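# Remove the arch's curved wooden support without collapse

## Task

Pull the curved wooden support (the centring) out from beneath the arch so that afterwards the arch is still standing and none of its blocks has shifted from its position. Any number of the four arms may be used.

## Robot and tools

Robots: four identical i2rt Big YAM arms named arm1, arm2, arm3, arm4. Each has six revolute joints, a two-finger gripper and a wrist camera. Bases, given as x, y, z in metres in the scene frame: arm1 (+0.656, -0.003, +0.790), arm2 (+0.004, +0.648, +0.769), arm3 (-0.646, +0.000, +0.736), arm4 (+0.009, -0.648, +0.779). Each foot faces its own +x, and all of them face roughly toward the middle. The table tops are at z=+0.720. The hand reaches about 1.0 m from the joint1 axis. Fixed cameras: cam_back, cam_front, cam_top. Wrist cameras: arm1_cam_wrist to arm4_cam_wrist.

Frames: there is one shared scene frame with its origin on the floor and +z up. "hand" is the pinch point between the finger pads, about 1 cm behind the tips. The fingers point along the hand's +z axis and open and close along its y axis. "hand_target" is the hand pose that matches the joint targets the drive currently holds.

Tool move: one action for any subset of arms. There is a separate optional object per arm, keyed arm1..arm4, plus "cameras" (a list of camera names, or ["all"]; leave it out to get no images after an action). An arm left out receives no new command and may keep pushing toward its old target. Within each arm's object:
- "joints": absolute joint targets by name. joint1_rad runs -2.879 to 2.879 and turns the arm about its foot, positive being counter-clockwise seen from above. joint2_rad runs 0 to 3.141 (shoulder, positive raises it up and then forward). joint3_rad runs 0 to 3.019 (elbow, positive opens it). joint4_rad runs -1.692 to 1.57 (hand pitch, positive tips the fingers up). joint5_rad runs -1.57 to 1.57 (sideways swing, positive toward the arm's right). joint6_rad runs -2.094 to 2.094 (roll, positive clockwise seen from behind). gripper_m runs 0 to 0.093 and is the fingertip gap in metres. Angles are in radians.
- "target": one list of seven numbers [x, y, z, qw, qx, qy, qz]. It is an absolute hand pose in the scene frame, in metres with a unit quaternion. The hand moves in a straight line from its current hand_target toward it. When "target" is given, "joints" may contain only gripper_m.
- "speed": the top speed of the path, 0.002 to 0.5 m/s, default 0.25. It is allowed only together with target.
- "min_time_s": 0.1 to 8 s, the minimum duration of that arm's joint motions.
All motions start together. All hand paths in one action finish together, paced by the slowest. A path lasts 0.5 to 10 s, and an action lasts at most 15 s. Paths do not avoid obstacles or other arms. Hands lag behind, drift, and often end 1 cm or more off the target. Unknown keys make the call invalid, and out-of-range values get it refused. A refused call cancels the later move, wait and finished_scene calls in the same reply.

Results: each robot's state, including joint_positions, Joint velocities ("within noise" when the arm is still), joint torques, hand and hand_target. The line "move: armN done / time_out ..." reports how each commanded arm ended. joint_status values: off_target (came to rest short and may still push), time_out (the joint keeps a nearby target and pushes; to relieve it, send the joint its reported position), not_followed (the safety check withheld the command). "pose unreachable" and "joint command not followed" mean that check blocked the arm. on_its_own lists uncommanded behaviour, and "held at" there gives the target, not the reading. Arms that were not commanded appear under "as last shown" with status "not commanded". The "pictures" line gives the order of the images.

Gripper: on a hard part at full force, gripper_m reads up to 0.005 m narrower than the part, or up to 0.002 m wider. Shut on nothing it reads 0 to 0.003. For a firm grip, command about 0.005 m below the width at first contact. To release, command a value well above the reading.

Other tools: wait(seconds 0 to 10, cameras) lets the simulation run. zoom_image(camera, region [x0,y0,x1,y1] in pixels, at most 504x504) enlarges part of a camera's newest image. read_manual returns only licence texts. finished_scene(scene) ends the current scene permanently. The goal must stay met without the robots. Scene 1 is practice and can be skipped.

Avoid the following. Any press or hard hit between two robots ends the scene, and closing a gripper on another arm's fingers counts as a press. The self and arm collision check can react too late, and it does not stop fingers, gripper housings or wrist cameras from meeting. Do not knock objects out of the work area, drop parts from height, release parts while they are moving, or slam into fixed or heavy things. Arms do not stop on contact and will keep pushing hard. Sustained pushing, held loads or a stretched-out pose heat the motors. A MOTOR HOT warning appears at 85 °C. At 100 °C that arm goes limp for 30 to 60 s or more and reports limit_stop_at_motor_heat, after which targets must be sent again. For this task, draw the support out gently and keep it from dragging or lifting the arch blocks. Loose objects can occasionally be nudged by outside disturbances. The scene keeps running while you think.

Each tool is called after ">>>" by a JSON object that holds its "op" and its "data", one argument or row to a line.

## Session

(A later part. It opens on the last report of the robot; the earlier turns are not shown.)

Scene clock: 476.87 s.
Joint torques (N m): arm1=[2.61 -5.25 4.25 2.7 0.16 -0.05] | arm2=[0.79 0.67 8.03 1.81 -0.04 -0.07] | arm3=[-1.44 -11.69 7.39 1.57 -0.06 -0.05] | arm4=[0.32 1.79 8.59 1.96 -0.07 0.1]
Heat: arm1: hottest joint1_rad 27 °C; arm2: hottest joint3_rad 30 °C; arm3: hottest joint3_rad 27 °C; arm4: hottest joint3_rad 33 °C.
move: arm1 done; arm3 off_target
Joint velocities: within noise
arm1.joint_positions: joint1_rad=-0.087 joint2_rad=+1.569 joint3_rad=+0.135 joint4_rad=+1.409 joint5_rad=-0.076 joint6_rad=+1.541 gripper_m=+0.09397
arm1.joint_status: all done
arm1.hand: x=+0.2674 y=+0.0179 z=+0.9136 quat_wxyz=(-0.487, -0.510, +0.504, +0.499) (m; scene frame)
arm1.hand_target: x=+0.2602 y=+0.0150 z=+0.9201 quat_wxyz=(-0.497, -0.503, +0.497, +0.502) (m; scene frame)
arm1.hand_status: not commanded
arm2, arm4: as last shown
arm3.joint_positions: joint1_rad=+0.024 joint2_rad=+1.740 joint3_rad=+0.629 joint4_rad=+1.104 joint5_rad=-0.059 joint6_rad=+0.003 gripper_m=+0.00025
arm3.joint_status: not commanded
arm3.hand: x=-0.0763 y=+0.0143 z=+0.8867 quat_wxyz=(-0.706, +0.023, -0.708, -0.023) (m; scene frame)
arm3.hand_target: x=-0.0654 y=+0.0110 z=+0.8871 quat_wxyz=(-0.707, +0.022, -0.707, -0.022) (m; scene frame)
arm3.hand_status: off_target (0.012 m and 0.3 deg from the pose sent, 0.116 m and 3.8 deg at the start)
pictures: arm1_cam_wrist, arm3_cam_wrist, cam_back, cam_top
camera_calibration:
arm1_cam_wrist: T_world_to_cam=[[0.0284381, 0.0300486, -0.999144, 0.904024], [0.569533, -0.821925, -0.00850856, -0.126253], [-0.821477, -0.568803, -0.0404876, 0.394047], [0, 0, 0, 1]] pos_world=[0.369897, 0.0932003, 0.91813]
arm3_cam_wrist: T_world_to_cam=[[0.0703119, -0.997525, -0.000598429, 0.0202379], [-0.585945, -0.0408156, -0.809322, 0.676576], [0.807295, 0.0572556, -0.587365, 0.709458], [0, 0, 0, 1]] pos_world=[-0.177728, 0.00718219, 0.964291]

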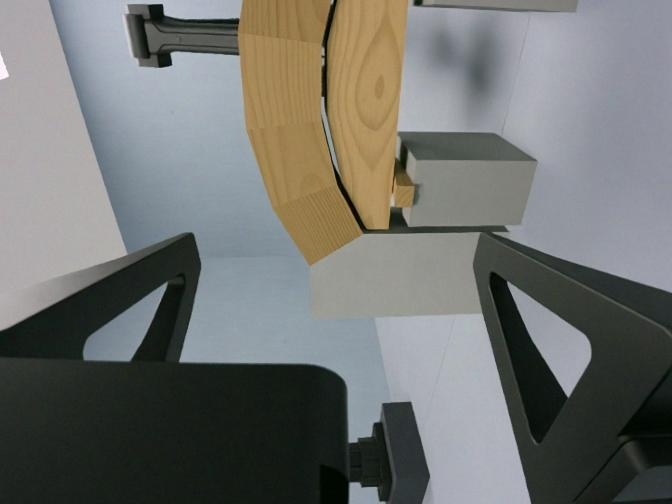

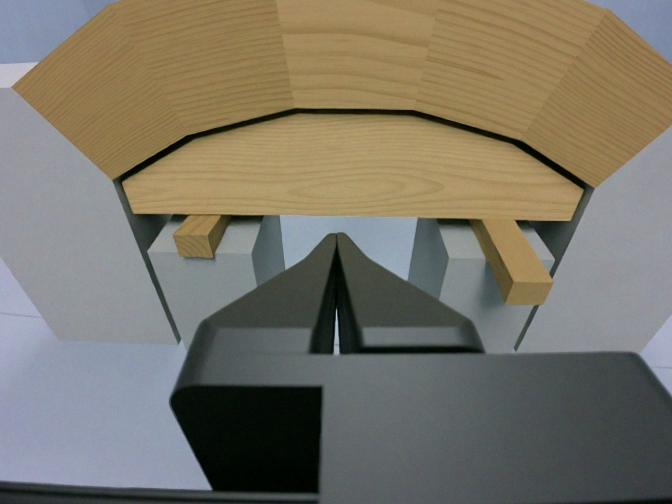

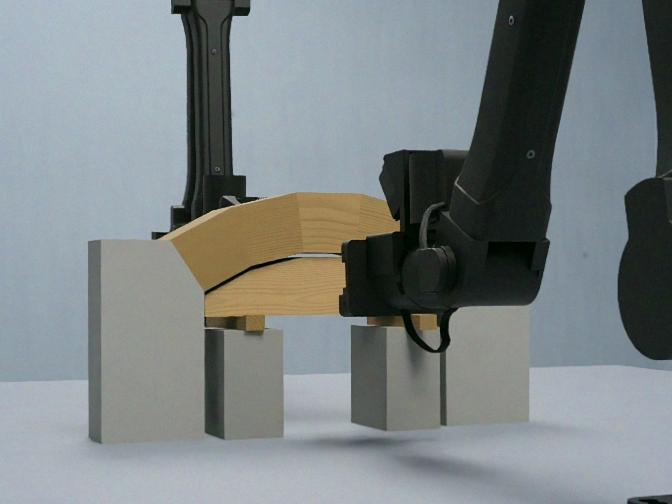

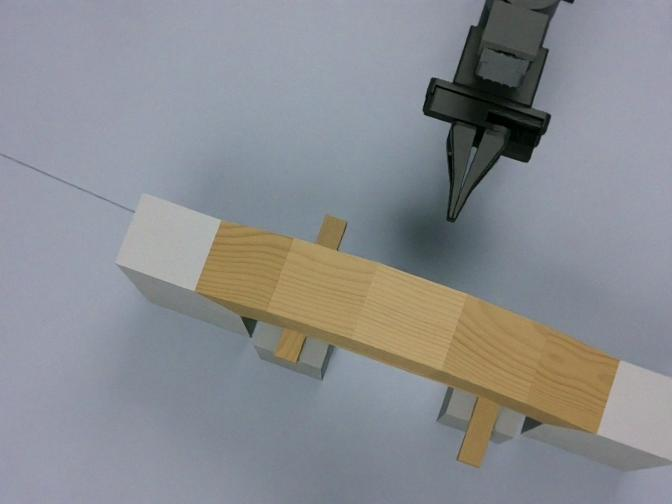

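>>> {"op": "move", "data": {
  "arm3": {"target": [-0.012, 0.0085, 0.883, 0.7070, -0.00987, 0.7070, 0.00987], "speed": 0.06},
  "cameras": ["arm1_cam_wrist", "arm3_cam_wrist", "cam_top", "cam_back"]
}}

Scene clock: 542.83 s.
Joint torques (N m): arm1=[2.43 -5.19 4.19 2.73 0.15 -0.01] | arm2=[0.67 0.85 8.02 1.77 -0.05 -0.08] | arm3=[-0.62 -12.92 7.46 1.55 0.16 -0.08] | arm4=[0.26 1.85 8.59 1.98 -0.07 0.1]
Heat: arm1: hottest joint1_rad 27 °C; arm2: hottest joint3_rad 30 °C; arm3: hottest joint3_rad 28 °C; arm4: hottest joint3_rad 33 °C.
move: arm3 off_target
Joint velocities: within noise
arm1, arm2, arm4: as last shown
arm3.joint_positions: joint1_rad=+0.024 joint2_rad=+1.833 joint3_rad=+0.779 joint4_rad=+1.047 joint5_rad=-0.025 joint6_rad=+0.003 gripper_m=+0.00025
arm3.joint_status: not commanded
arm3.hand: x=-0.0237 y=+0.0088 z=+0.8837 quat_wxyz=(-0.706, +0.011, -0.708, -0.011) (m; scene frame)
arm3.hand_target: x=-0.0125 y=+0.0086 z=+0.8831 quat_wxyz=(-0.707, +0.010, -0.707, -0.010) (m; scene frame)
arm3.hand_status: off_target (0.012 m and 0.2 deg from the pose sent, 0.065 m and 2.1 deg at the start)
pictures: arm1_cam_wrist, arm3_cam_wrist, cam_back, cam_top
camera_calibration:
arm1_cam_wrist: T_world_to_cam=[[0.0284482, 0.0296885, -0.999154, 0.904064], [0.569525, -0.821933, -0.0082069, -0.126526], [-0.821481, -0.56881, -0.0402909, 0.393869], [0, 0, 0, 1]] pos_world=[0.369897, 0.0932004, 0.91813]
arm3_cam_wrist: T_world_to_cam=[[0.0364335, -0.999336, -0.000449267, 0.010057], [-0.586581, -0.0210214, -0.809618, 0.704776], [0.809071, 0.0297608, -0.586957, 0.665443], [0, 0, 0, 1]] pos_world=[-0.125348, 0.00506168, 0.96119]

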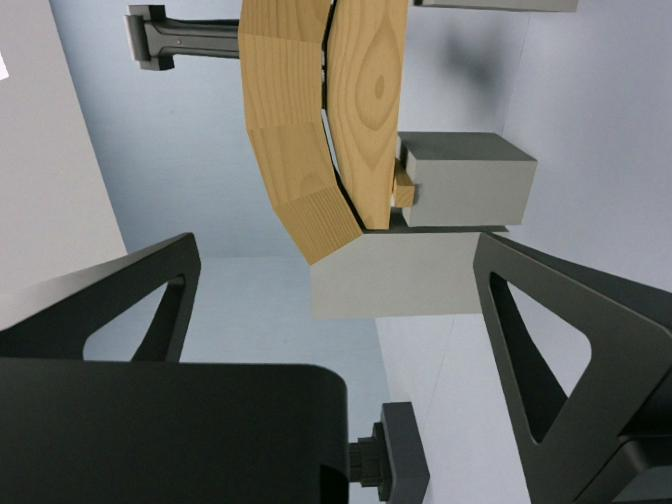

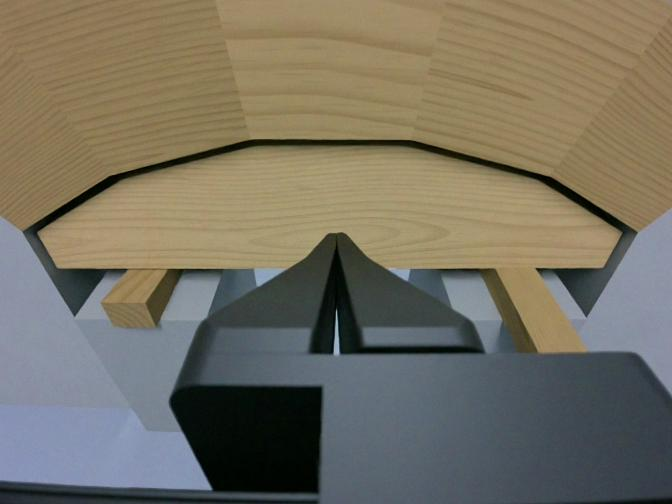

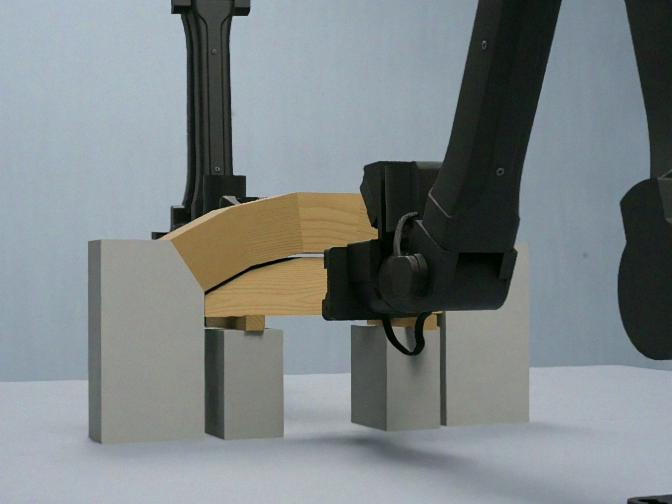

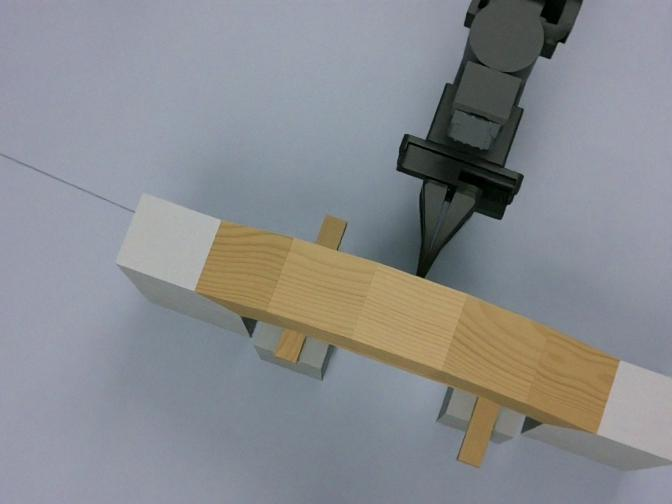

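>>> {"op": "move", "data": {
  "arm3": {"target": [0.010, 0.0065, 0.882, 0.7070, -0.00987, 0.7070, 0.00987], "speed": 0.04},
  "cameras": ["arm3_cam_wrist", "cam_top", "cam_back"]
}}

Scene clock: 554.90 s.
Joint torques (N m): arm1=[2.43 -5.25 4.19 2.73 0.15 0] | arm2=[0.44 0.73 8.01 1.8 -0.06 -0.06] | arm3=[-0.97 -13.86 7.75 1.44 0.03 -0.1] | arm4=[0.26 1.85 8.58 1.96 -0.07 0.1]
Heat: arm1: hottest joint1_rad 27 °C; arm2: hottest joint3_rad 30 °C; arm3: hottest joint3_rad 28 °C; arm4: hottest joint3_rad 33 °C.
move: arm3 off_target
Joint velocities: within noise
arm1, arm2, arm4: as last shown
arm3.joint_positions: joint1_rad=+0.024 joint2_rad=+1.869 joint3_rad=+0.844 joint4_rad=+1.018 joint5_rad=-0.025 joint6_rad=+0.003 gripper_m=+0.00025
arm3.joint_status: not commanded
arm3.hand: x=-0.0019 y=+0.0089 z=+0.8831 quat_wxyz=(-0.706, +0.011, -0.708, -0.011) (m; scene frame)
arm3.hand_target: x=+0.0095 y=+0.0065 z=+0.8821 quat_wxyz=(-0.707, +0.010, -0.707, -0.010) (m; scene frame)
arm3.hand_status: off_target (0.012 m and 0.2 deg from the pose sent, 0.034 m and 0.2 deg at the start)
pictures: arm3_cam_wrist, cam_back, cam_top
camera_calibration:
arm3_cam_wrist: T_world_to_cam=[[0.0364335, -0.999336, -0.000449267, 0.00946238], [-0.586581, -0.0210214, -0.809618, 0.717082], [0.809071, 0.0297608, -0.586957, 0.647447], [0, 0, 0, 1]] pos_world=[-0.103548, 0.00526168, 0.96059]

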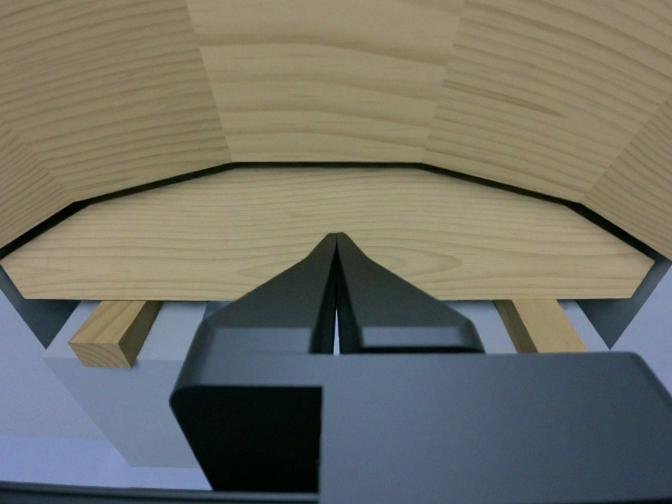

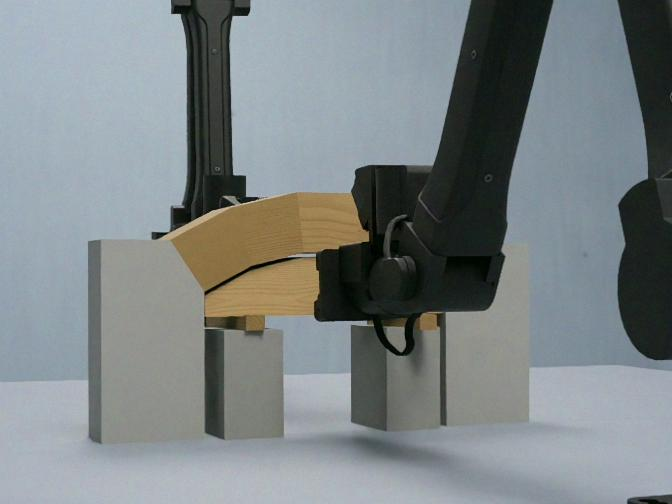

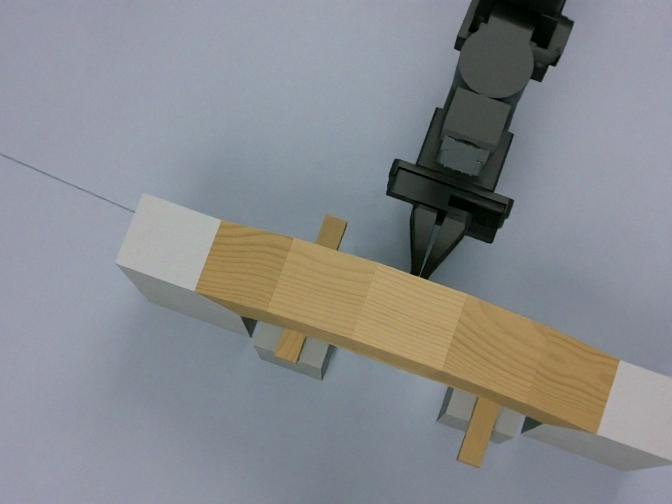

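>>> {"op": "move", "data": {
  "arm3": {"target": [0.018, 0.0095, 0.8815, 0.7070, -0.00987, 0.7070, 0.00987], "speed": 0.04},
  "cameras": ["arm3_cam_wrist", "cam_top"]
}}

Scene clock: 564.27 s.
Joint torques (N m): arm1=[2.61 -5.3 4.26 2.71 0.17 -0.02] | arm2=[0.62 0.67 8.03 1.78 -0.05 -0.07] | arm3=[0.15 -14.51 8.01 1.51 0.23 -0.1] | arm4=[0.26 1.79 8.61 1.98 -0.07 0.1]
Heat: arm1: hottest joint1_rad 27 °C; arm2: hottest joint3_rad 30 °C; arm3: hottest joint3_rad 28 °C; arm4: hottest joint3_rad 33 °C.
move: arm3 off_target
Joint velocities: within noise
arm1, arm2, arm4: as last shown
arm3.joint_positions: joint1_rad=+0.024 joint2_rad=+1.882 joint3_rad=+0.864 joint4_rad=+1.009 joint5_rad=-0.024 joint6_rad=+0.003 gripper_m=+0.00025
arm3.joint_status: not commanded
arm3.hand: x=+0.0049 y=+0.0088 z=+0.8817 quat_wxyz=(-0.705, +0.011, -0.709, -0.010) (m; scene frame)
arm3.hand_target: x=+0.0174 y=+0.0095 z=+0.8816 quat_wxyz=(-0.707, +0.010, -0.707, -0.010) (m; scene frame)
arm3.hand_status: off_target (0.013 m and 0.3 deg from the pose sent, 0.020 m and 0.2 deg at the start)
pictures: arm3_cam_wrist, cam_top
camera_calibration:
arm3_cam_wrist: T_world_to_cam=[[0.0357107, -0.999362, -0.000503177, 0.00919052], [-0.588467, -0.020621, -0.808258, 0.718734], [0.807732, 0.0291595, -0.588828, 0.642749], [0, 0, 0, 1]] pos_world=[-0.096546, 0.00526341, 0.959396]

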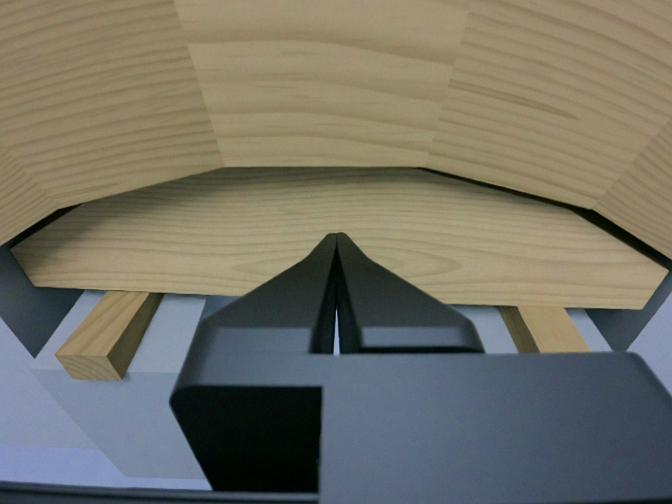

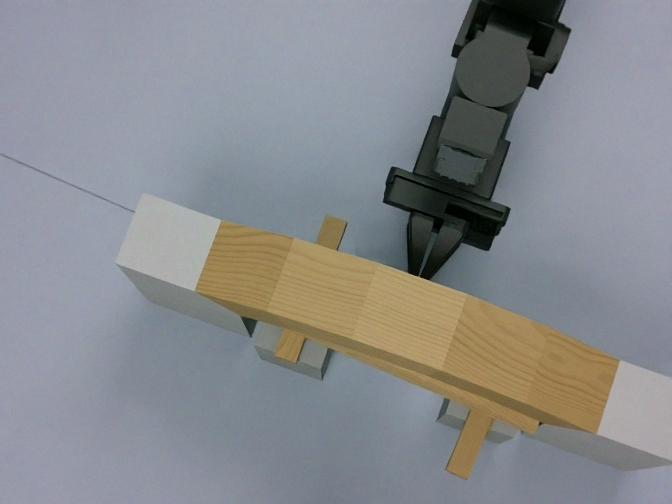

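>>> {"op": "zoom_image", "data": {
  "camera": "arm3_cam_wrist",
  "region": [0, 150, 300, 400]
}}

>>> {"op": "zoom_image", "data": {
  "camera": "arm3_cam_wrist",
  "region": [372, 150, 672, 400]
}}

>>> {"op": "zoom_image", "data": {
  "camera": "cam_top",
  "region": [200, 200, 640, 500]
}}

Scaled by 1.680 from the camera's 672x504 image, which has a finer 960x720 frame.

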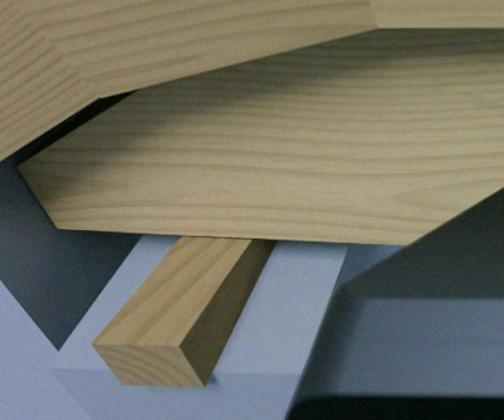

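Scaled by 1.680 from the camera's 672x504 image, which has a finer 960x720 frame.

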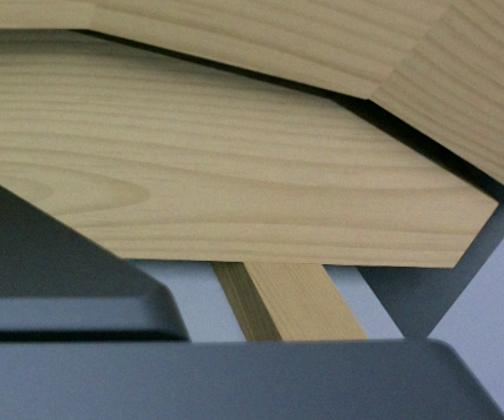

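Scaled by 1.145 from the camera's 672x504 image, which has a finer 960x720 frame.

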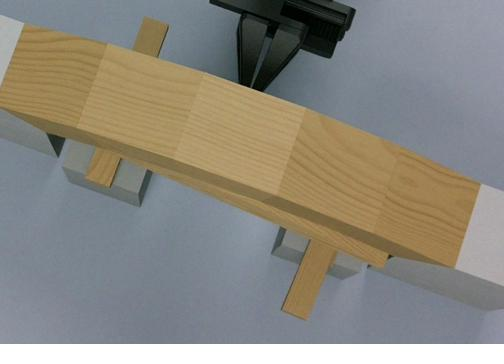

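>>> {"op": "move", "data": {
  "arm3": {"target": [-0.012, 0.0095, 0.886, 0.7070, -0.00987, 0.7070, 0.00987], "speed": 0.06}
}}

>>> {"op": "move", "data": {
  "arm3": {"joints": {"gripper_m": 0.093}},
  "cameras": ["arm3_cam_wrist", "cam_top"]
}}

Scene clock: 625.93 s.
Joint torques (N m): arm1=[2.49 -5.19 4.19 2.73 0.16 -0.02] | arm2=[0.73 0.56 7.99 1.77 -0.06 -0.07] | arm3=[-0.03 -16.32 5 2.56 0.16 -0.08] | arm4=[0.32 1.85 8.59 1.98 -0.07 0.1]
Heat: arm1: hottest joint1_rad 27 °C; arm2: hottest joint3_rad 30 °C; arm3: hottest joint3_rad 29 °C; arm4: hottest joint3_rad 33 °C.
move: arm3 done
Joint velocities: within noise
arm1, arm2, arm4: as last shown
arm3.joint_positions: joint1_rad=+0.024 joint2_rad=+1.852 joint3_rad=+0.822 joint4_rad=+1.014 joint5_rad=-0.022 joint6_rad=+0.003 gripper_m=+0.00025
arm3.joint_status: not commanded
arm3.hand: x=-0.0094 y=+0.0084 z=+0.8826 quat_wxyz=(-0.703, +0.010, -0.711, -0.010) (m; scene frame)
arm3.hand_target: x=-0.0119 y=+0.0095 z=+0.8862 quat_wxyz=(-0.707, +0.010, -0.707, -0.010) (m; scene frame)
arm3.hand_status: done (0.004 m and 0.7 deg from the pose sent, 0.017 m and 0.3 deg at the start)
pictures: none

Scene clock: 626.77 s.
Joint torques (N m): arm1=[2.37 -5.25 4.25 2.69 0.15 -0.03] | arm2=[0.67 0.56 8.05 1.83 -0.05 -0.06] | arm3=[-0.38 -16.67 4.92 2.36 0.15 -0.09] | arm4=[0.32 1.79 8.59 1.98 -0.07 0.1]
Heat: arm1: hottest joint1_rad 27 °C; arm2: hottest joint3_rad 30 °C; arm3: hottest joint3_rad 29 °C; arm4: hottest joint3_rad 33 °C.
move: arm3 done
Joint velocities: within noise
arm1: as last shown
arm2.joint_positions: joint1_rad=+0.035 joint2_rad=+0.581 joint3_rad=+1.322 joint4_rad=-1.476 joint5_rad=-0.258 joint6_rad=+0.686 gripper_m=+0.09396
arm2.joint_status: not commanded
arm2.hand: x=+0.0568 y=+0.4448 z=+1.2589 quat_wxyz=(-0.415, -0.786, -0.456, +0.052) (m; scene frame)
arm2.hand_target: x=+0.0567 y=+0.4465 z=+1.2676 quat_wxyz=(-0.424, -0.781, -0.455, +0.057) (m; scene frame)
arm2.hand_status: not commanded
arm3.joint_positions: joint1_rad=+0.024 joint2_rad=+1.852 joint3_rad=+0.822 joint4_rad=+1.014 joint5_rad=-0.022 joint6_rad=+0.003 gripper_m=+0.09280
arm3.joint_status: all done
arm3.hand: x=-0.0094 y=+0.0084 z=+0.8826 quat_wxyz=(-0.703, +0.010, -0.711, -0.010) (m; scene frame)
arm3.hand_target: x=-0.0119 y=+0.0095 z=+0.8862 quat_wxyz=(-0.707, +0.010, -0.707, -0.010) (m; scene frame)
arm3.hand_status: not commanded
arm4.joint_positions: joint1_rad=-0.532 joint2_rad=+0.626 joint3_rad=+1.451 joint4_rad=-1.405 joint5_rad=+0.055 joint6_rad=-0.721 gripper_m=+0.09396
arm4.joint_status: not commanded
arm4.hand: x=+0.1251 y=-0.4552 z=+1.3292 quat_wxyz=(-0.469, +0.683, -0.557, -0.063) (m; scene frame)
arm4.hand_target: x=+0.1239 y=-0.4576 z=+1.3420 quat_wxyz=(-0.482, +0.677, -0.553, -0.066) (m; scene frame)
arm4.hand_status: not commanded
pictures: arm3_cam_wrist, cam_top
camera_calibration:
arm3_cam_wrist: T_world_to_cam=[[0.0341267, -0.999417, -0.000714295, 0.00951613], [-0.59434, -0.0197201, -0.803972, 0.707149], [0.80349, 0.0278615, -0.594666, 0.659996], [0, 0, 0, 1]] pos_world=[-0.110338, 0.00506716, 0.961013]

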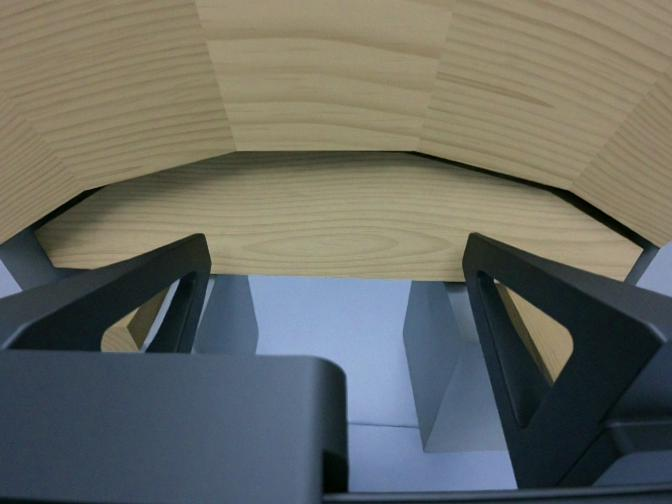

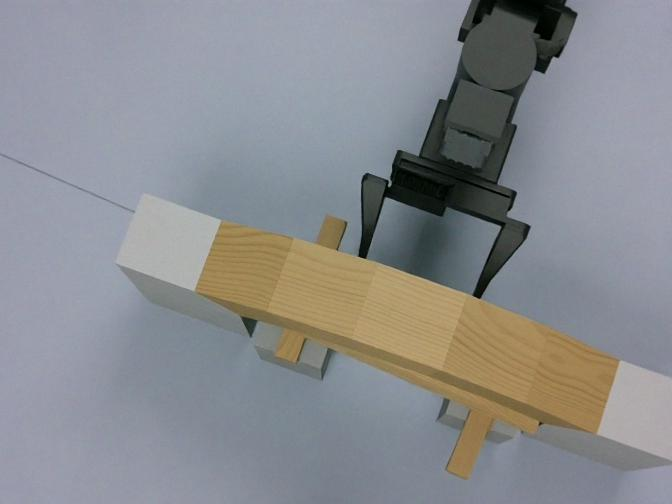

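>>> {"op": "move", "data": {
  "arm3": {"target": [0.02, 0.0105, 0.886, 0.7070, -0.00987, 0.7070, 0.00987], "speed": 0.04},
  "cameras": ["arm3_cam_wrist", "cam_top"]
}}

Scene clock: 634.20 s.
Joint torques (N m): arm1=[2.67 -5.3 4.25 2.71 0.15 -0.01] | arm2=[0.73 0.73 8.02 1.77 -0.05 -0.05] | arm3=[0.56 -13.86 8.18 1.87 0.14 -0.05] | arm4=[0.32 1.85 8.59 1.95 -0.07 0.1]
Heat: arm1: hottest joint1_rad 27 °C; arm2: hottest joint3_rad 31 °C; arm3: hottest joint3_rad 28 °C; arm4: hottest joint3_rad 33 °C.
move: arm3 off_target
Joint velocities: within noise
arm1, arm2, arm4: as last shown
arm3.joint_positions: joint1_rad=+0.024 joint2_rad=+1.873 joint3_rad=+0.870 joint4_rad=+0.995 joint5_rad=-0.020 joint6_rad=+0.003 gripper_m=+0.09289
arm3.joint_status: not commanded
arm3.hand: x=+0.0069 y=+0.0081 z=+0.8867 quat_wxyz=(-0.706, +0.009, -0.708, -0.009) (m; scene frame)
arm3.hand_target: x=+0.0193 y=+0.0106 z=+0.8860 quat_wxyz=(-0.707, +0.010, -0.707, -0.010) (m; scene frame)
arm3.hand_status: off_target (0.013 m and 0.3 deg from the pose sent, 0.030 m and 0.7 deg at the start)
pictures: arm3_cam_wrist, cam_top
camera_calibration:
arm3_cam_wrist: T_world_to_cam=[[0.0314943, -0.999504, -0.0004862, 0.00842373], [-0.587612, -0.0181221, -0.80894, 0.724469], [0.80853, 0.0257627, -0.587891, 0.643379], [0, 0, 0, 1]] pos_world=[-0.0947497, 0.00497329, 0.964293]

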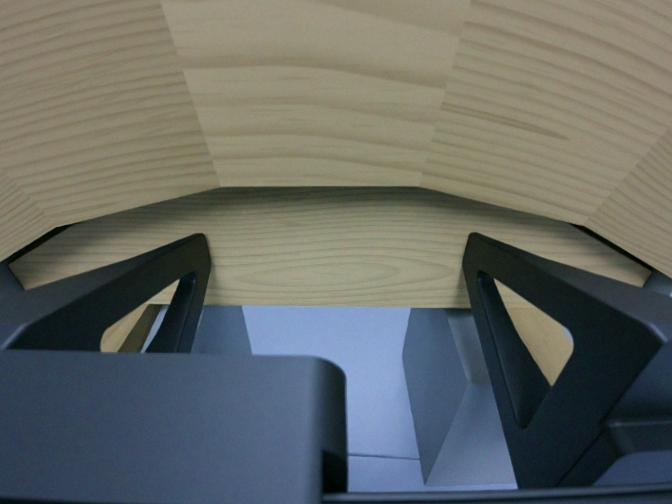

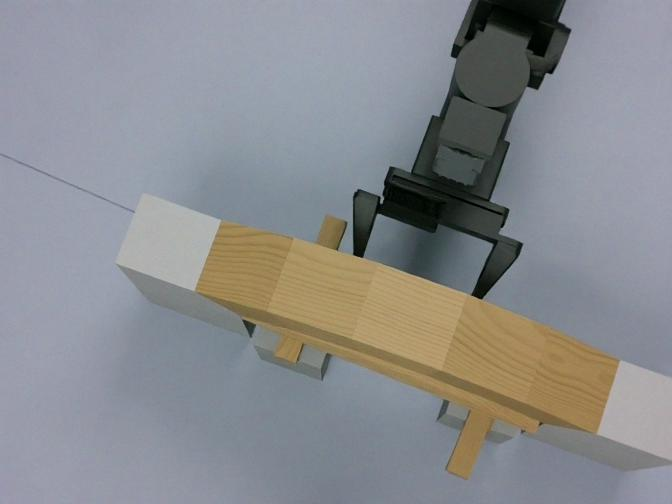

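>>> {"op": "move", "data": {
  "arm3": {"target": [0.032, 0.0115, 0.886, 0.7070, -0.00987, 0.7070, 0.00987], "speed": 0.04},
  "cameras": ["arm3_cam_wrist", "cam_top", "arm1_cam_wrist"]
}}

Scene clock: 641.23 s.
Joint torques (N m): arm1=[2.43 -5.3 4.26 2.67 0.15 0] | arm2=[0.67 0.91 7.95 1.77 -0.04 -0.07] | arm3=[-0.56 -14.97 8.39 1.54 0.17 -0.06] | arm4=[0.32 1.85 8.58 1.98 -0.07 0.1]
Heat: arm1: hottest joint1_rad 27 °C; arm2: hottest joint3_rad 31 °C; arm3: hottest joint3_rad 29 °C; arm4: hottest joint3_rad 33 °C.
move: arm3 off_target
Joint velocities: within noise
arm1, arm2, arm4: as last shown
arm3.joint_positions: joint1_rad=+0.024 joint2_rad=+1.890 joint3_rad=+0.904 joint4_rad=+0.979 joint5_rad=-0.019 joint6_rad=+0.003 gripper_m=+0.09289
arm3.joint_status: not commanded
arm3.hand: x=+0.0181 y=+0.0080 z=+0.8874 quat_wxyz=(-0.706, +0.009, -0.708, -0.009) (m; scene frame)
arm3.hand_target: x=+0.0312 y=+0.0116 z=+0.8861 quat_wxyz=(-0.707, +0.010, -0.707, -0.010) (m; scene frame)
arm3.hand_status: off_target (0.014 m and 0.2 deg from the pose sent, 0.025 m and 0.2 deg at the start)
pictures: arm1_cam_wrist, arm3_cam_wrist, cam_top
camera_calibration:
arm1_cam_wrist: T_world_to_cam=[[0.0284482, 0.0296885, -0.999154, 0.904064], [0.569525, -0.821933, -0.0082069, -0.126526], [-0.821481, -0.56881, -0.0402909, 0.393869], [0, 0, 0, 1]] pos_world=[0.369897, 0.0932004, 0.91813]
arm3_cam_wrist: T_world_to_cam=[[0.0307738, -0.999526, -0.00042203, 0.00795107], [-0.58671, -0.017722, -0.809603, 0.732246], [0.809212, 0.0251622, -0.586977, 0.633854], [0, 0, 0, 1]] pos_world=[-0.0835514, 0.00497502, 0.96489]

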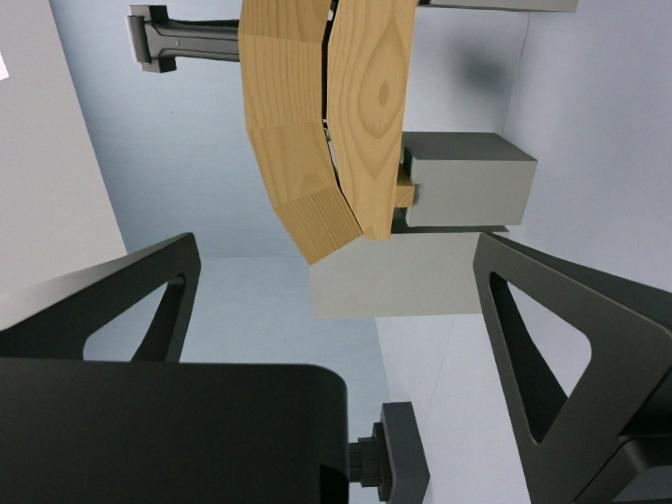

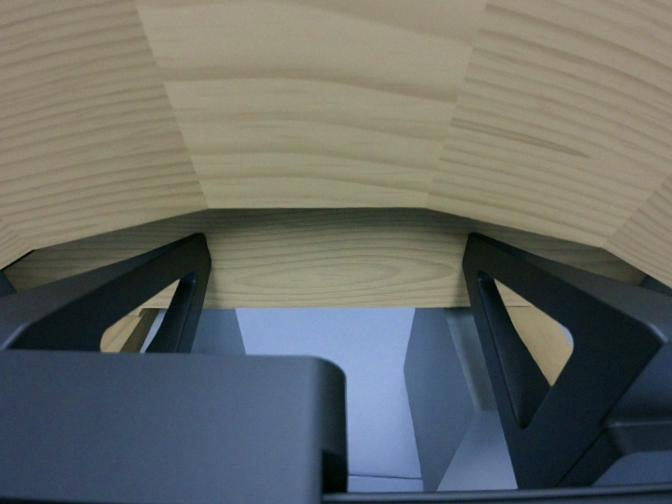

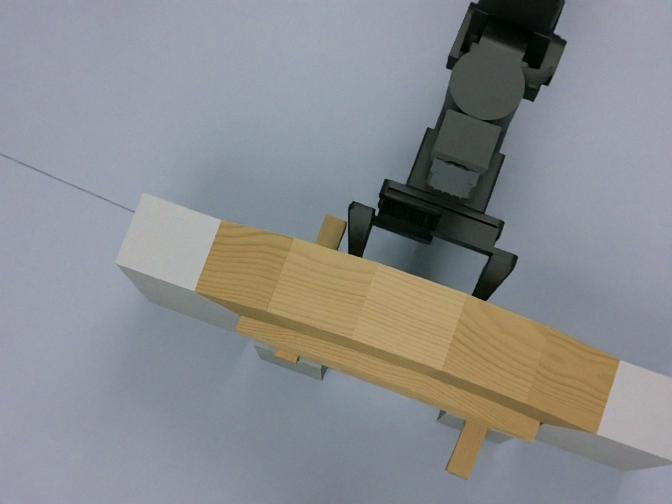

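>>> {"op": "move", "data": {
  "arm3": {"target": [0.043, 0.0122, 0.885, 0.7070, -0.00987, 0.7070, 0.00987], "speed": 0.04},
  "cameras": ["arm3_cam_wrist", "cam_top", "arm1_cam_wrist", "cam_front"]
}}

>>> {"op": "zoom_image", "data": {
  "camera": "cam_top",
  "region": [200, 200, 640, 500]
}}

>>> {"op": "zoom_image", "data": {
  "camera": "arm1_cam_wrist",
  "region": [230, 0, 560, 280]
}}

Scene clock: 649.87 s.
Joint torques (N m): arm1=[2.43 -5.19 4.27 2.76 0.15 -0.01] | arm2=[0.62 0.62 8.01 1.76 -0.06 -0.05] | arm3=[-0.03 -14.74 8.4 1.57 0.15 -0.12] | arm4=[0.26 1.85 8.59 1.96 -0.07 0.1]
Heat: arm1: hottest joint1_rad 27 °C; arm2: hottest joint3_rad 31 °C; arm3: hottest joint3_rad 29 °C; arm4: hottest joint3_rad 33 °C.
move: arm3 off_target
Joint velocities: within noise
arm1.joint_positions: joint1_rad=-0.087 joint2_rad=+1.569 joint3_rad=+0.135 joint4_rad=+1.409 joint5_rad=-0.076 joint6_rad=+1.541 gripper_m=+0.09397
arm1.joint_status: not commanded
arm1.hand: x=+0.2674 y=+0.0179 z=+0.9136 quat_wxyz=(-0.487, -0.510, +0.504, +0.499) (m; scene frame)
arm1.hand_target: x=+0.2602 y=+0.0150 z=+0.9201 quat_wxyz=(-0.497, -0.503, +0.497, +0.502) (m; scene frame)
arm1.hand_status: not commanded
arm2, arm4: as last shown
arm3.joint_positions: joint1_rad=+0.024 joint2_rad=+1.911 joint3_rad=+0.940 joint4_rad=+0.965 joint5_rad=-0.018 joint6_rad=+0.003 gripper_m=+0.09289
arm3.joint_status: not commanded
arm3.hand: x=+0.0297 y=+0.0079 z=+0.8863 quat_wxyz=(-0.706, +0.009, -0.708, -0.008) (m; scene frame)
arm3.hand_target: x=+0.0422 y=+0.0123 z=+0.8850 quat_wxyz=(-0.707, +0.010, -0.707, -0.010) (m; scene frame)
arm3.hand_status: off_target (0.014 m and 0.3 deg from the pose sent, 0.025 m and 0.2 deg at the start)
pictures: arm1_cam_wrist, arm3_cam_wrist, cam_front, cam_top
camera_calibration:
arm1_cam_wrist: T_world_to_cam=[[0.0284482, 0.0296885, -0.999154, 0.904064], [0.569525, -0.821933, -0.0082069, -0.126526], [-0.821481, -0.56881, -0.0402909, 0.393869], [0, 0, 0, 1]] pos_world=[0.369897, 0.0932004, 0.91813]
arm3_cam_wrist: T_world_to_cam=[[0.0296346, -0.999561, -0.000471318, 0.00755906], [-0.587034, -0.0170225, -0.809383, 0.738063], [0.80902, 0.0242624, -0.58728, 0.624083], [0, 0, 0, 1]] pos_world=[-0.0718515, 0.00497765, 0.963891]

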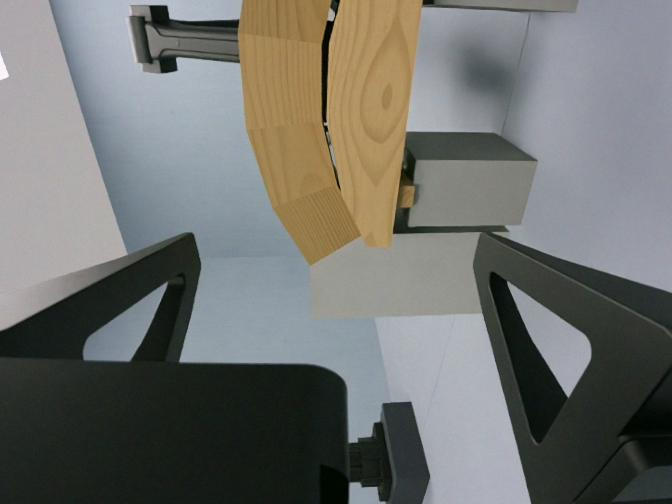

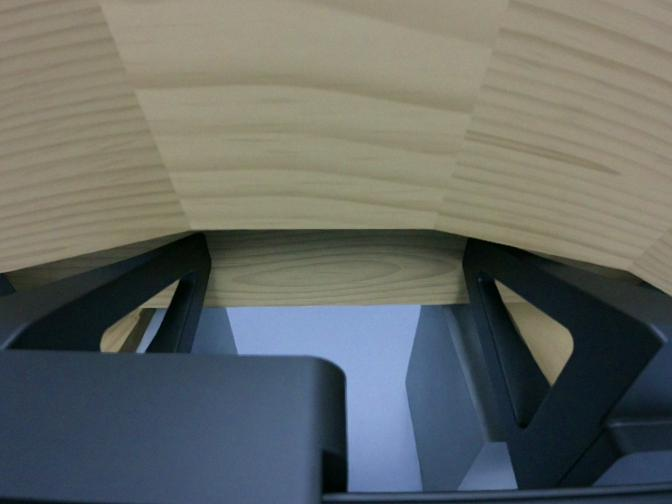

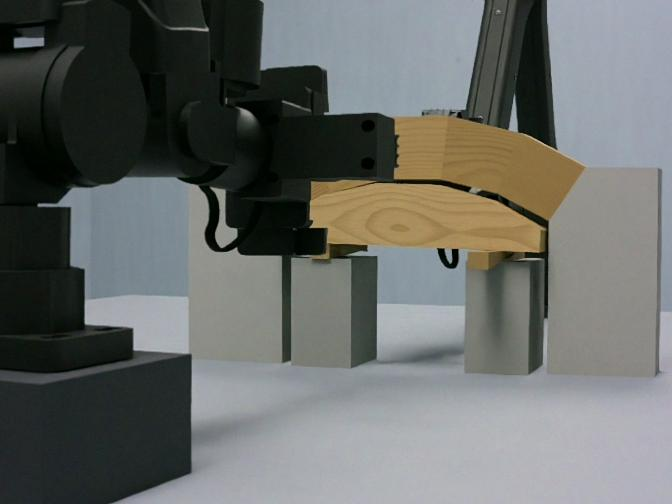

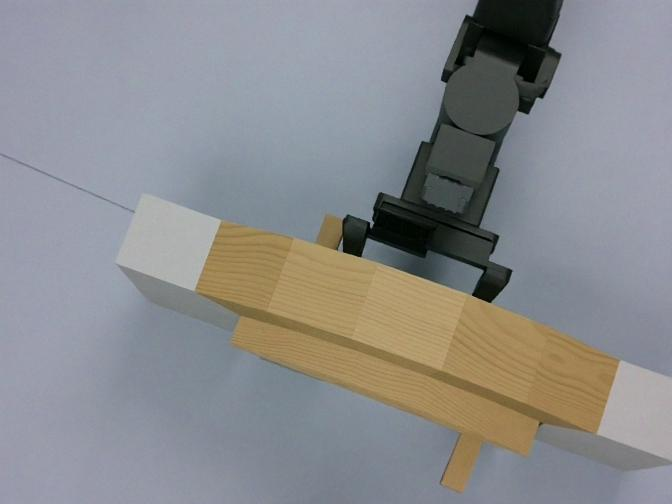

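Scaled by 1.145 from the camera's 672x504 image, which has a finer 960x720 frame.

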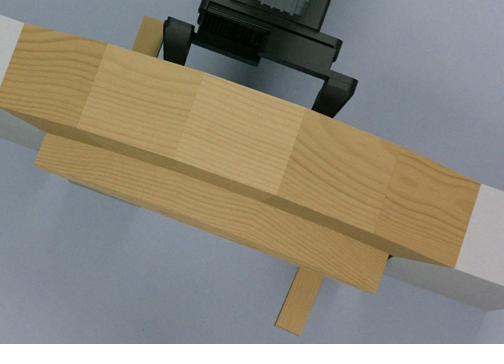

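Scaled by 1.527 from the camera's 672x504 image, which has a finer 960x720 frame.

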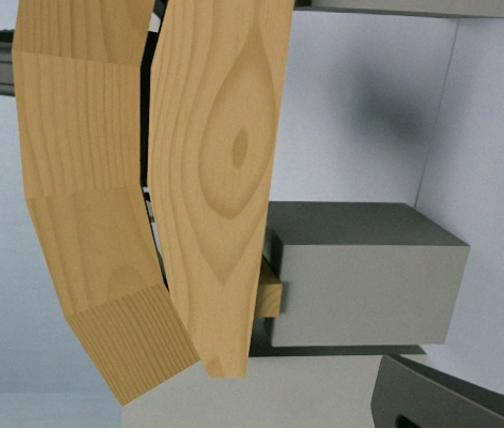

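>>> {"op": "move", "data": {
  "arm1": {"target": [0.135, 0.03, 0.888, 0.51292, 0.51292, -0.48674, -0.48674], "speed": 0.12},
  "cameras": ["arm1_cam_wrist", "cam_top", "cam_front"]
}}

>>> {"op": "zoom_image", "data": {
  "camera": "arm1_cam_wrist",
  "region": [200, 0, 500, 300]
}}

Scene clock: 699.57 s.
Joint torques (N m): arm1=[1.08 -10.58 4.96 1.62 -0.06 -0.02] | arm2=[0.62 0.62 8.01 1.77 -0.05 -0.07] | arm3=[-0.32 -14.92 8.61 1.47 0.14 -0.04] | arm4=[0.26 1.85 8.59 1.96 -0.07 0.1]
Heat: arm1: hottest joint1_rad 27 °C; arm2: hottest joint3_rad 31 °C; arm3: hottest joint3_rad 29 °C; arm4: hottest joint3_rad 34 °C.
move: arm1 done
Joint velocities: within noise
arm1.joint_positions: joint1_rad=-0.111 joint2_rad=+1.853 joint3_rad=+0.480 joint4_rad=+1.378 joint5_rad=-0.165 joint6_rad=+1.552 gripper_m=+0.09397
arm1.joint_status: not commanded
arm1.hand: x=+0.1424 y=+0.0245 z=+0.8906 quat_wxyz=(-0.513, -0.516, +0.482, +0.488) (m; scene frame)
arm1.hand_target: x=+0.1353 y=+0.0299 z=+0.8880 quat_wxyz=(-0.513, -0.513, +0.487, +0.487) (m; scene frame)
arm1.hand_status: done (0.010 m and 0.7 deg from the pose sent, 0.135 m and 3.9 deg at the start)
arm2, arm3, arm4: as last shown
pictures: arm1_cam_wrist, cam_front, cam_top
camera_calibration:
arm1_cam_wrist: T_world_to_cam=[[-0.00408897, 0.021673, -0.999757, 0.889818], [0.622023, -0.782756, -0.0195128, -0.0484666], [-0.782989, -0.621951, -0.0102804, 0.26301], [0, 0, 0, 1]] pos_world=[0.23972, 0.106357, 0.89136]

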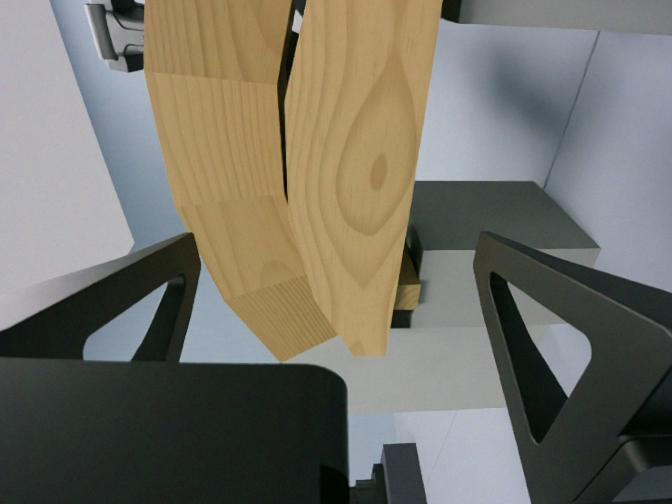

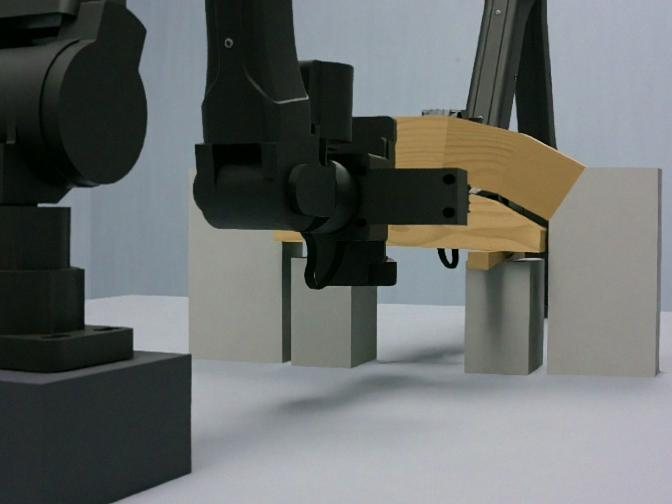

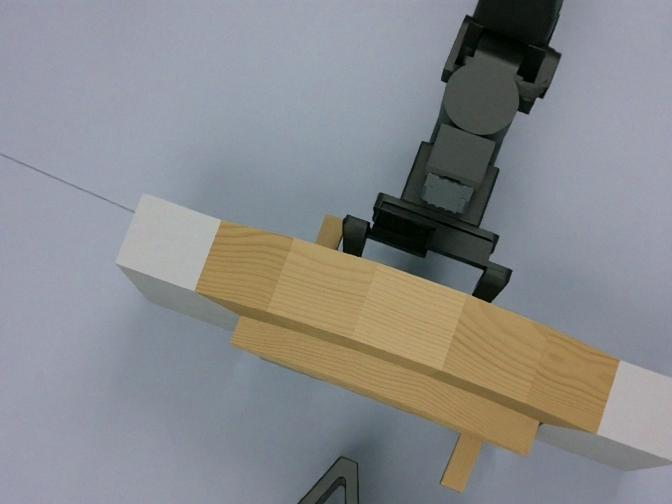

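Scaled by 1.680 from the camera's 672x504 image, which has a finer 960x720 frame.

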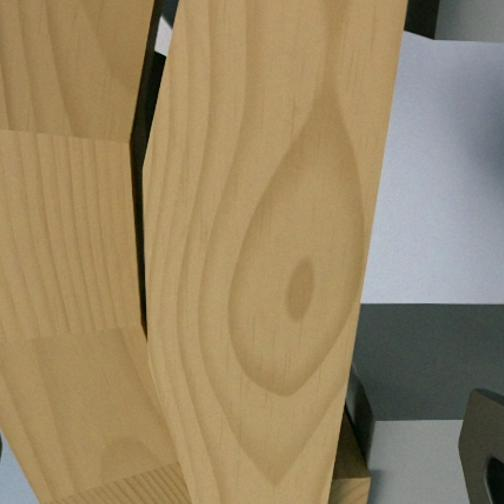

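>>> {"op": "move", "data": {
  "arm1": {"target": [0.0895, 0.0355, 0.881, 0.51292, 0.51292, -0.48674, -0.48674], "speed": 0.08},
  "cameras": ["arm1_cam_wrist", "cam_top", "cam_back", "cam_front"]
}}

>>> {"op": "zoom_image", "data": {
  "camera": "cam_top",
  "region": [220, 260, 560, 504]
}}

>>> {"op": "zoom_image", "data": {
  "camera": "cam_back",
  "region": [190, 180, 460, 350]
}}

Scene clock: 773.03 s.
Joint torques (N m): arm1=[0.97 -11.93 5.65 1.68 -0.05 -0.02] | arm2=[0.73 0.91 7.98 1.83 -0.06 -0.06] | arm3=[0.21 -14.27 8.44 1.33 0.14 -0.14] | arm4=[0.26 1.79 8.61 1.98 -0.07 0.1]
Heat: arm1: hottest joint2_rad 28 °C; arm2: hottest joint3_rad 31 °C; arm3: hottest joint3_rad 29 °C; arm4: hottest joint3_rad 34 °C.
move: arm1 done
Joint velocities: within noise
arm1.joint_positions: joint1_rad=-0.111 joint2_rad=+1.918 joint3_rad=+0.608 joint4_rad=+1.315 joint5_rad=-0.166 joint6_rad=+1.552 gripper_m=+0.09397
arm1.joint_status: not commanded
arm1.hand: x=+0.0974 y=+0.0293 z=+0.8838 quat_wxyz=(-0.513, -0.516, +0.482, +0.488) (m; scene frame)
arm1.hand_target: x=+0.0898 y=+0.0354 z=+0.8811 quat_wxyz=(-0.513, -0.513, +0.487, +0.487) (m; scene frame)
arm1.hand_status: done (0.010 m and 0.7 deg from the pose sent, 0.055 m and 0.7 deg at the start)
arm2, arm3, arm4: as last shown
pictures: arm1_cam_wrist, cam_back, cam_front, cam_top
camera_calibration:
arm1_cam_wrist: T_world_to_cam=[[-0.00333935, 0.0215189, -0.999763, 0.88261], [0.622648, -0.782273, -0.0189174, -0.0175515], [-0.782495, -0.622564, -0.0107864, 0.231112], [0, 0, 0, 1]] pos_world=[0.19472, 0.111159, 0.884562]

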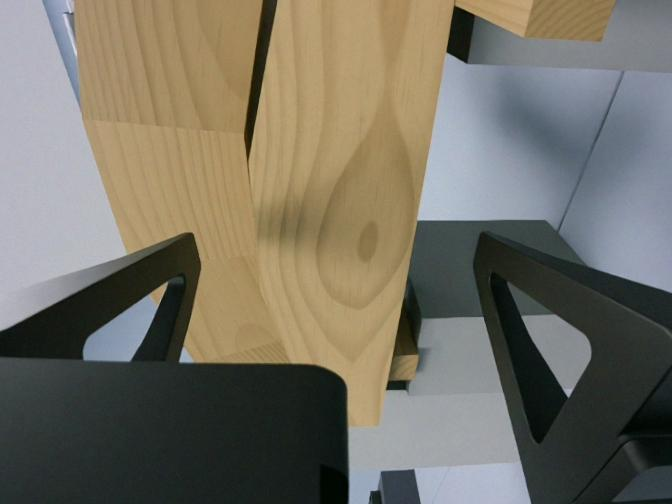

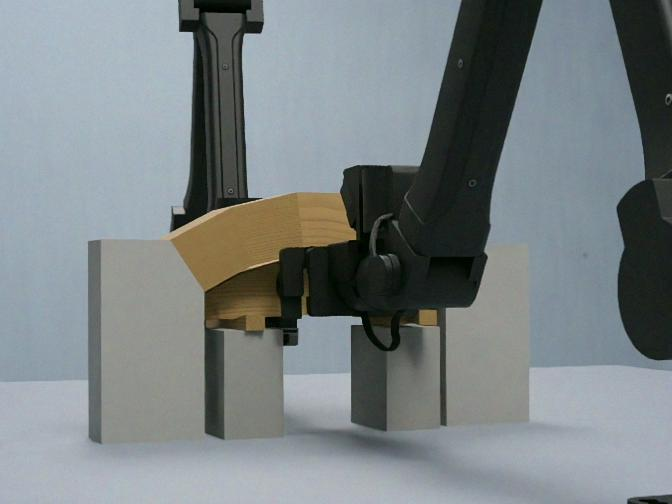

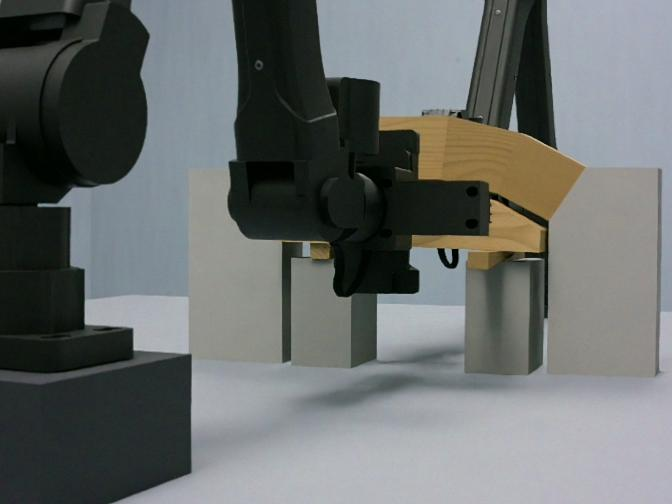

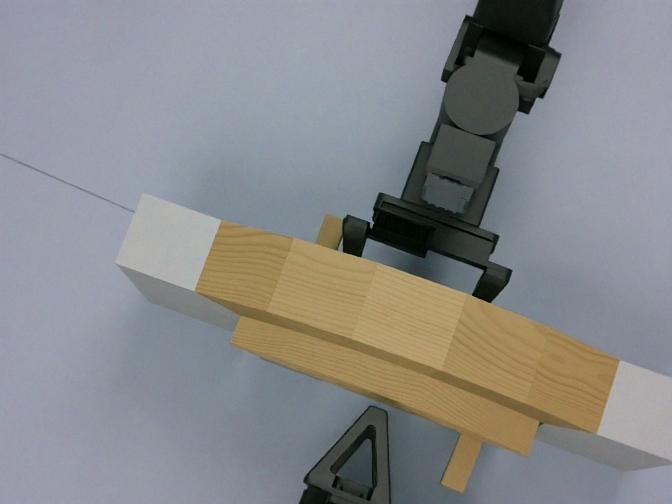

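Scaled by 1.482 from the camera's 672x504 image, which has a finer 960x720 frame.

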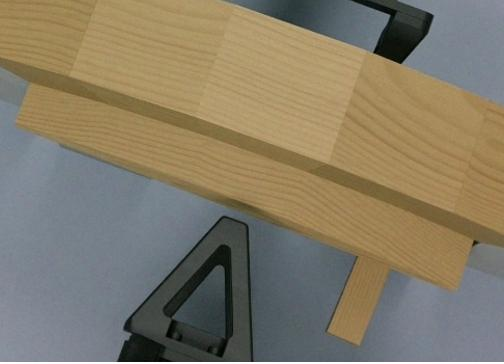

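Scaled by 1.867 from the camera's 672x504 image, which has a finer 960x720 frame.

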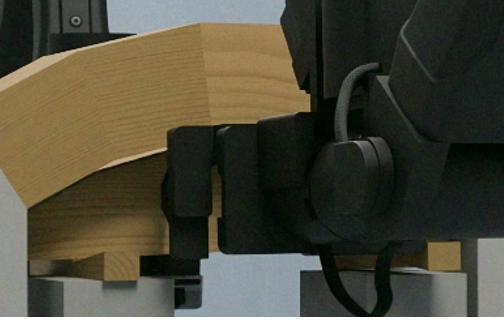

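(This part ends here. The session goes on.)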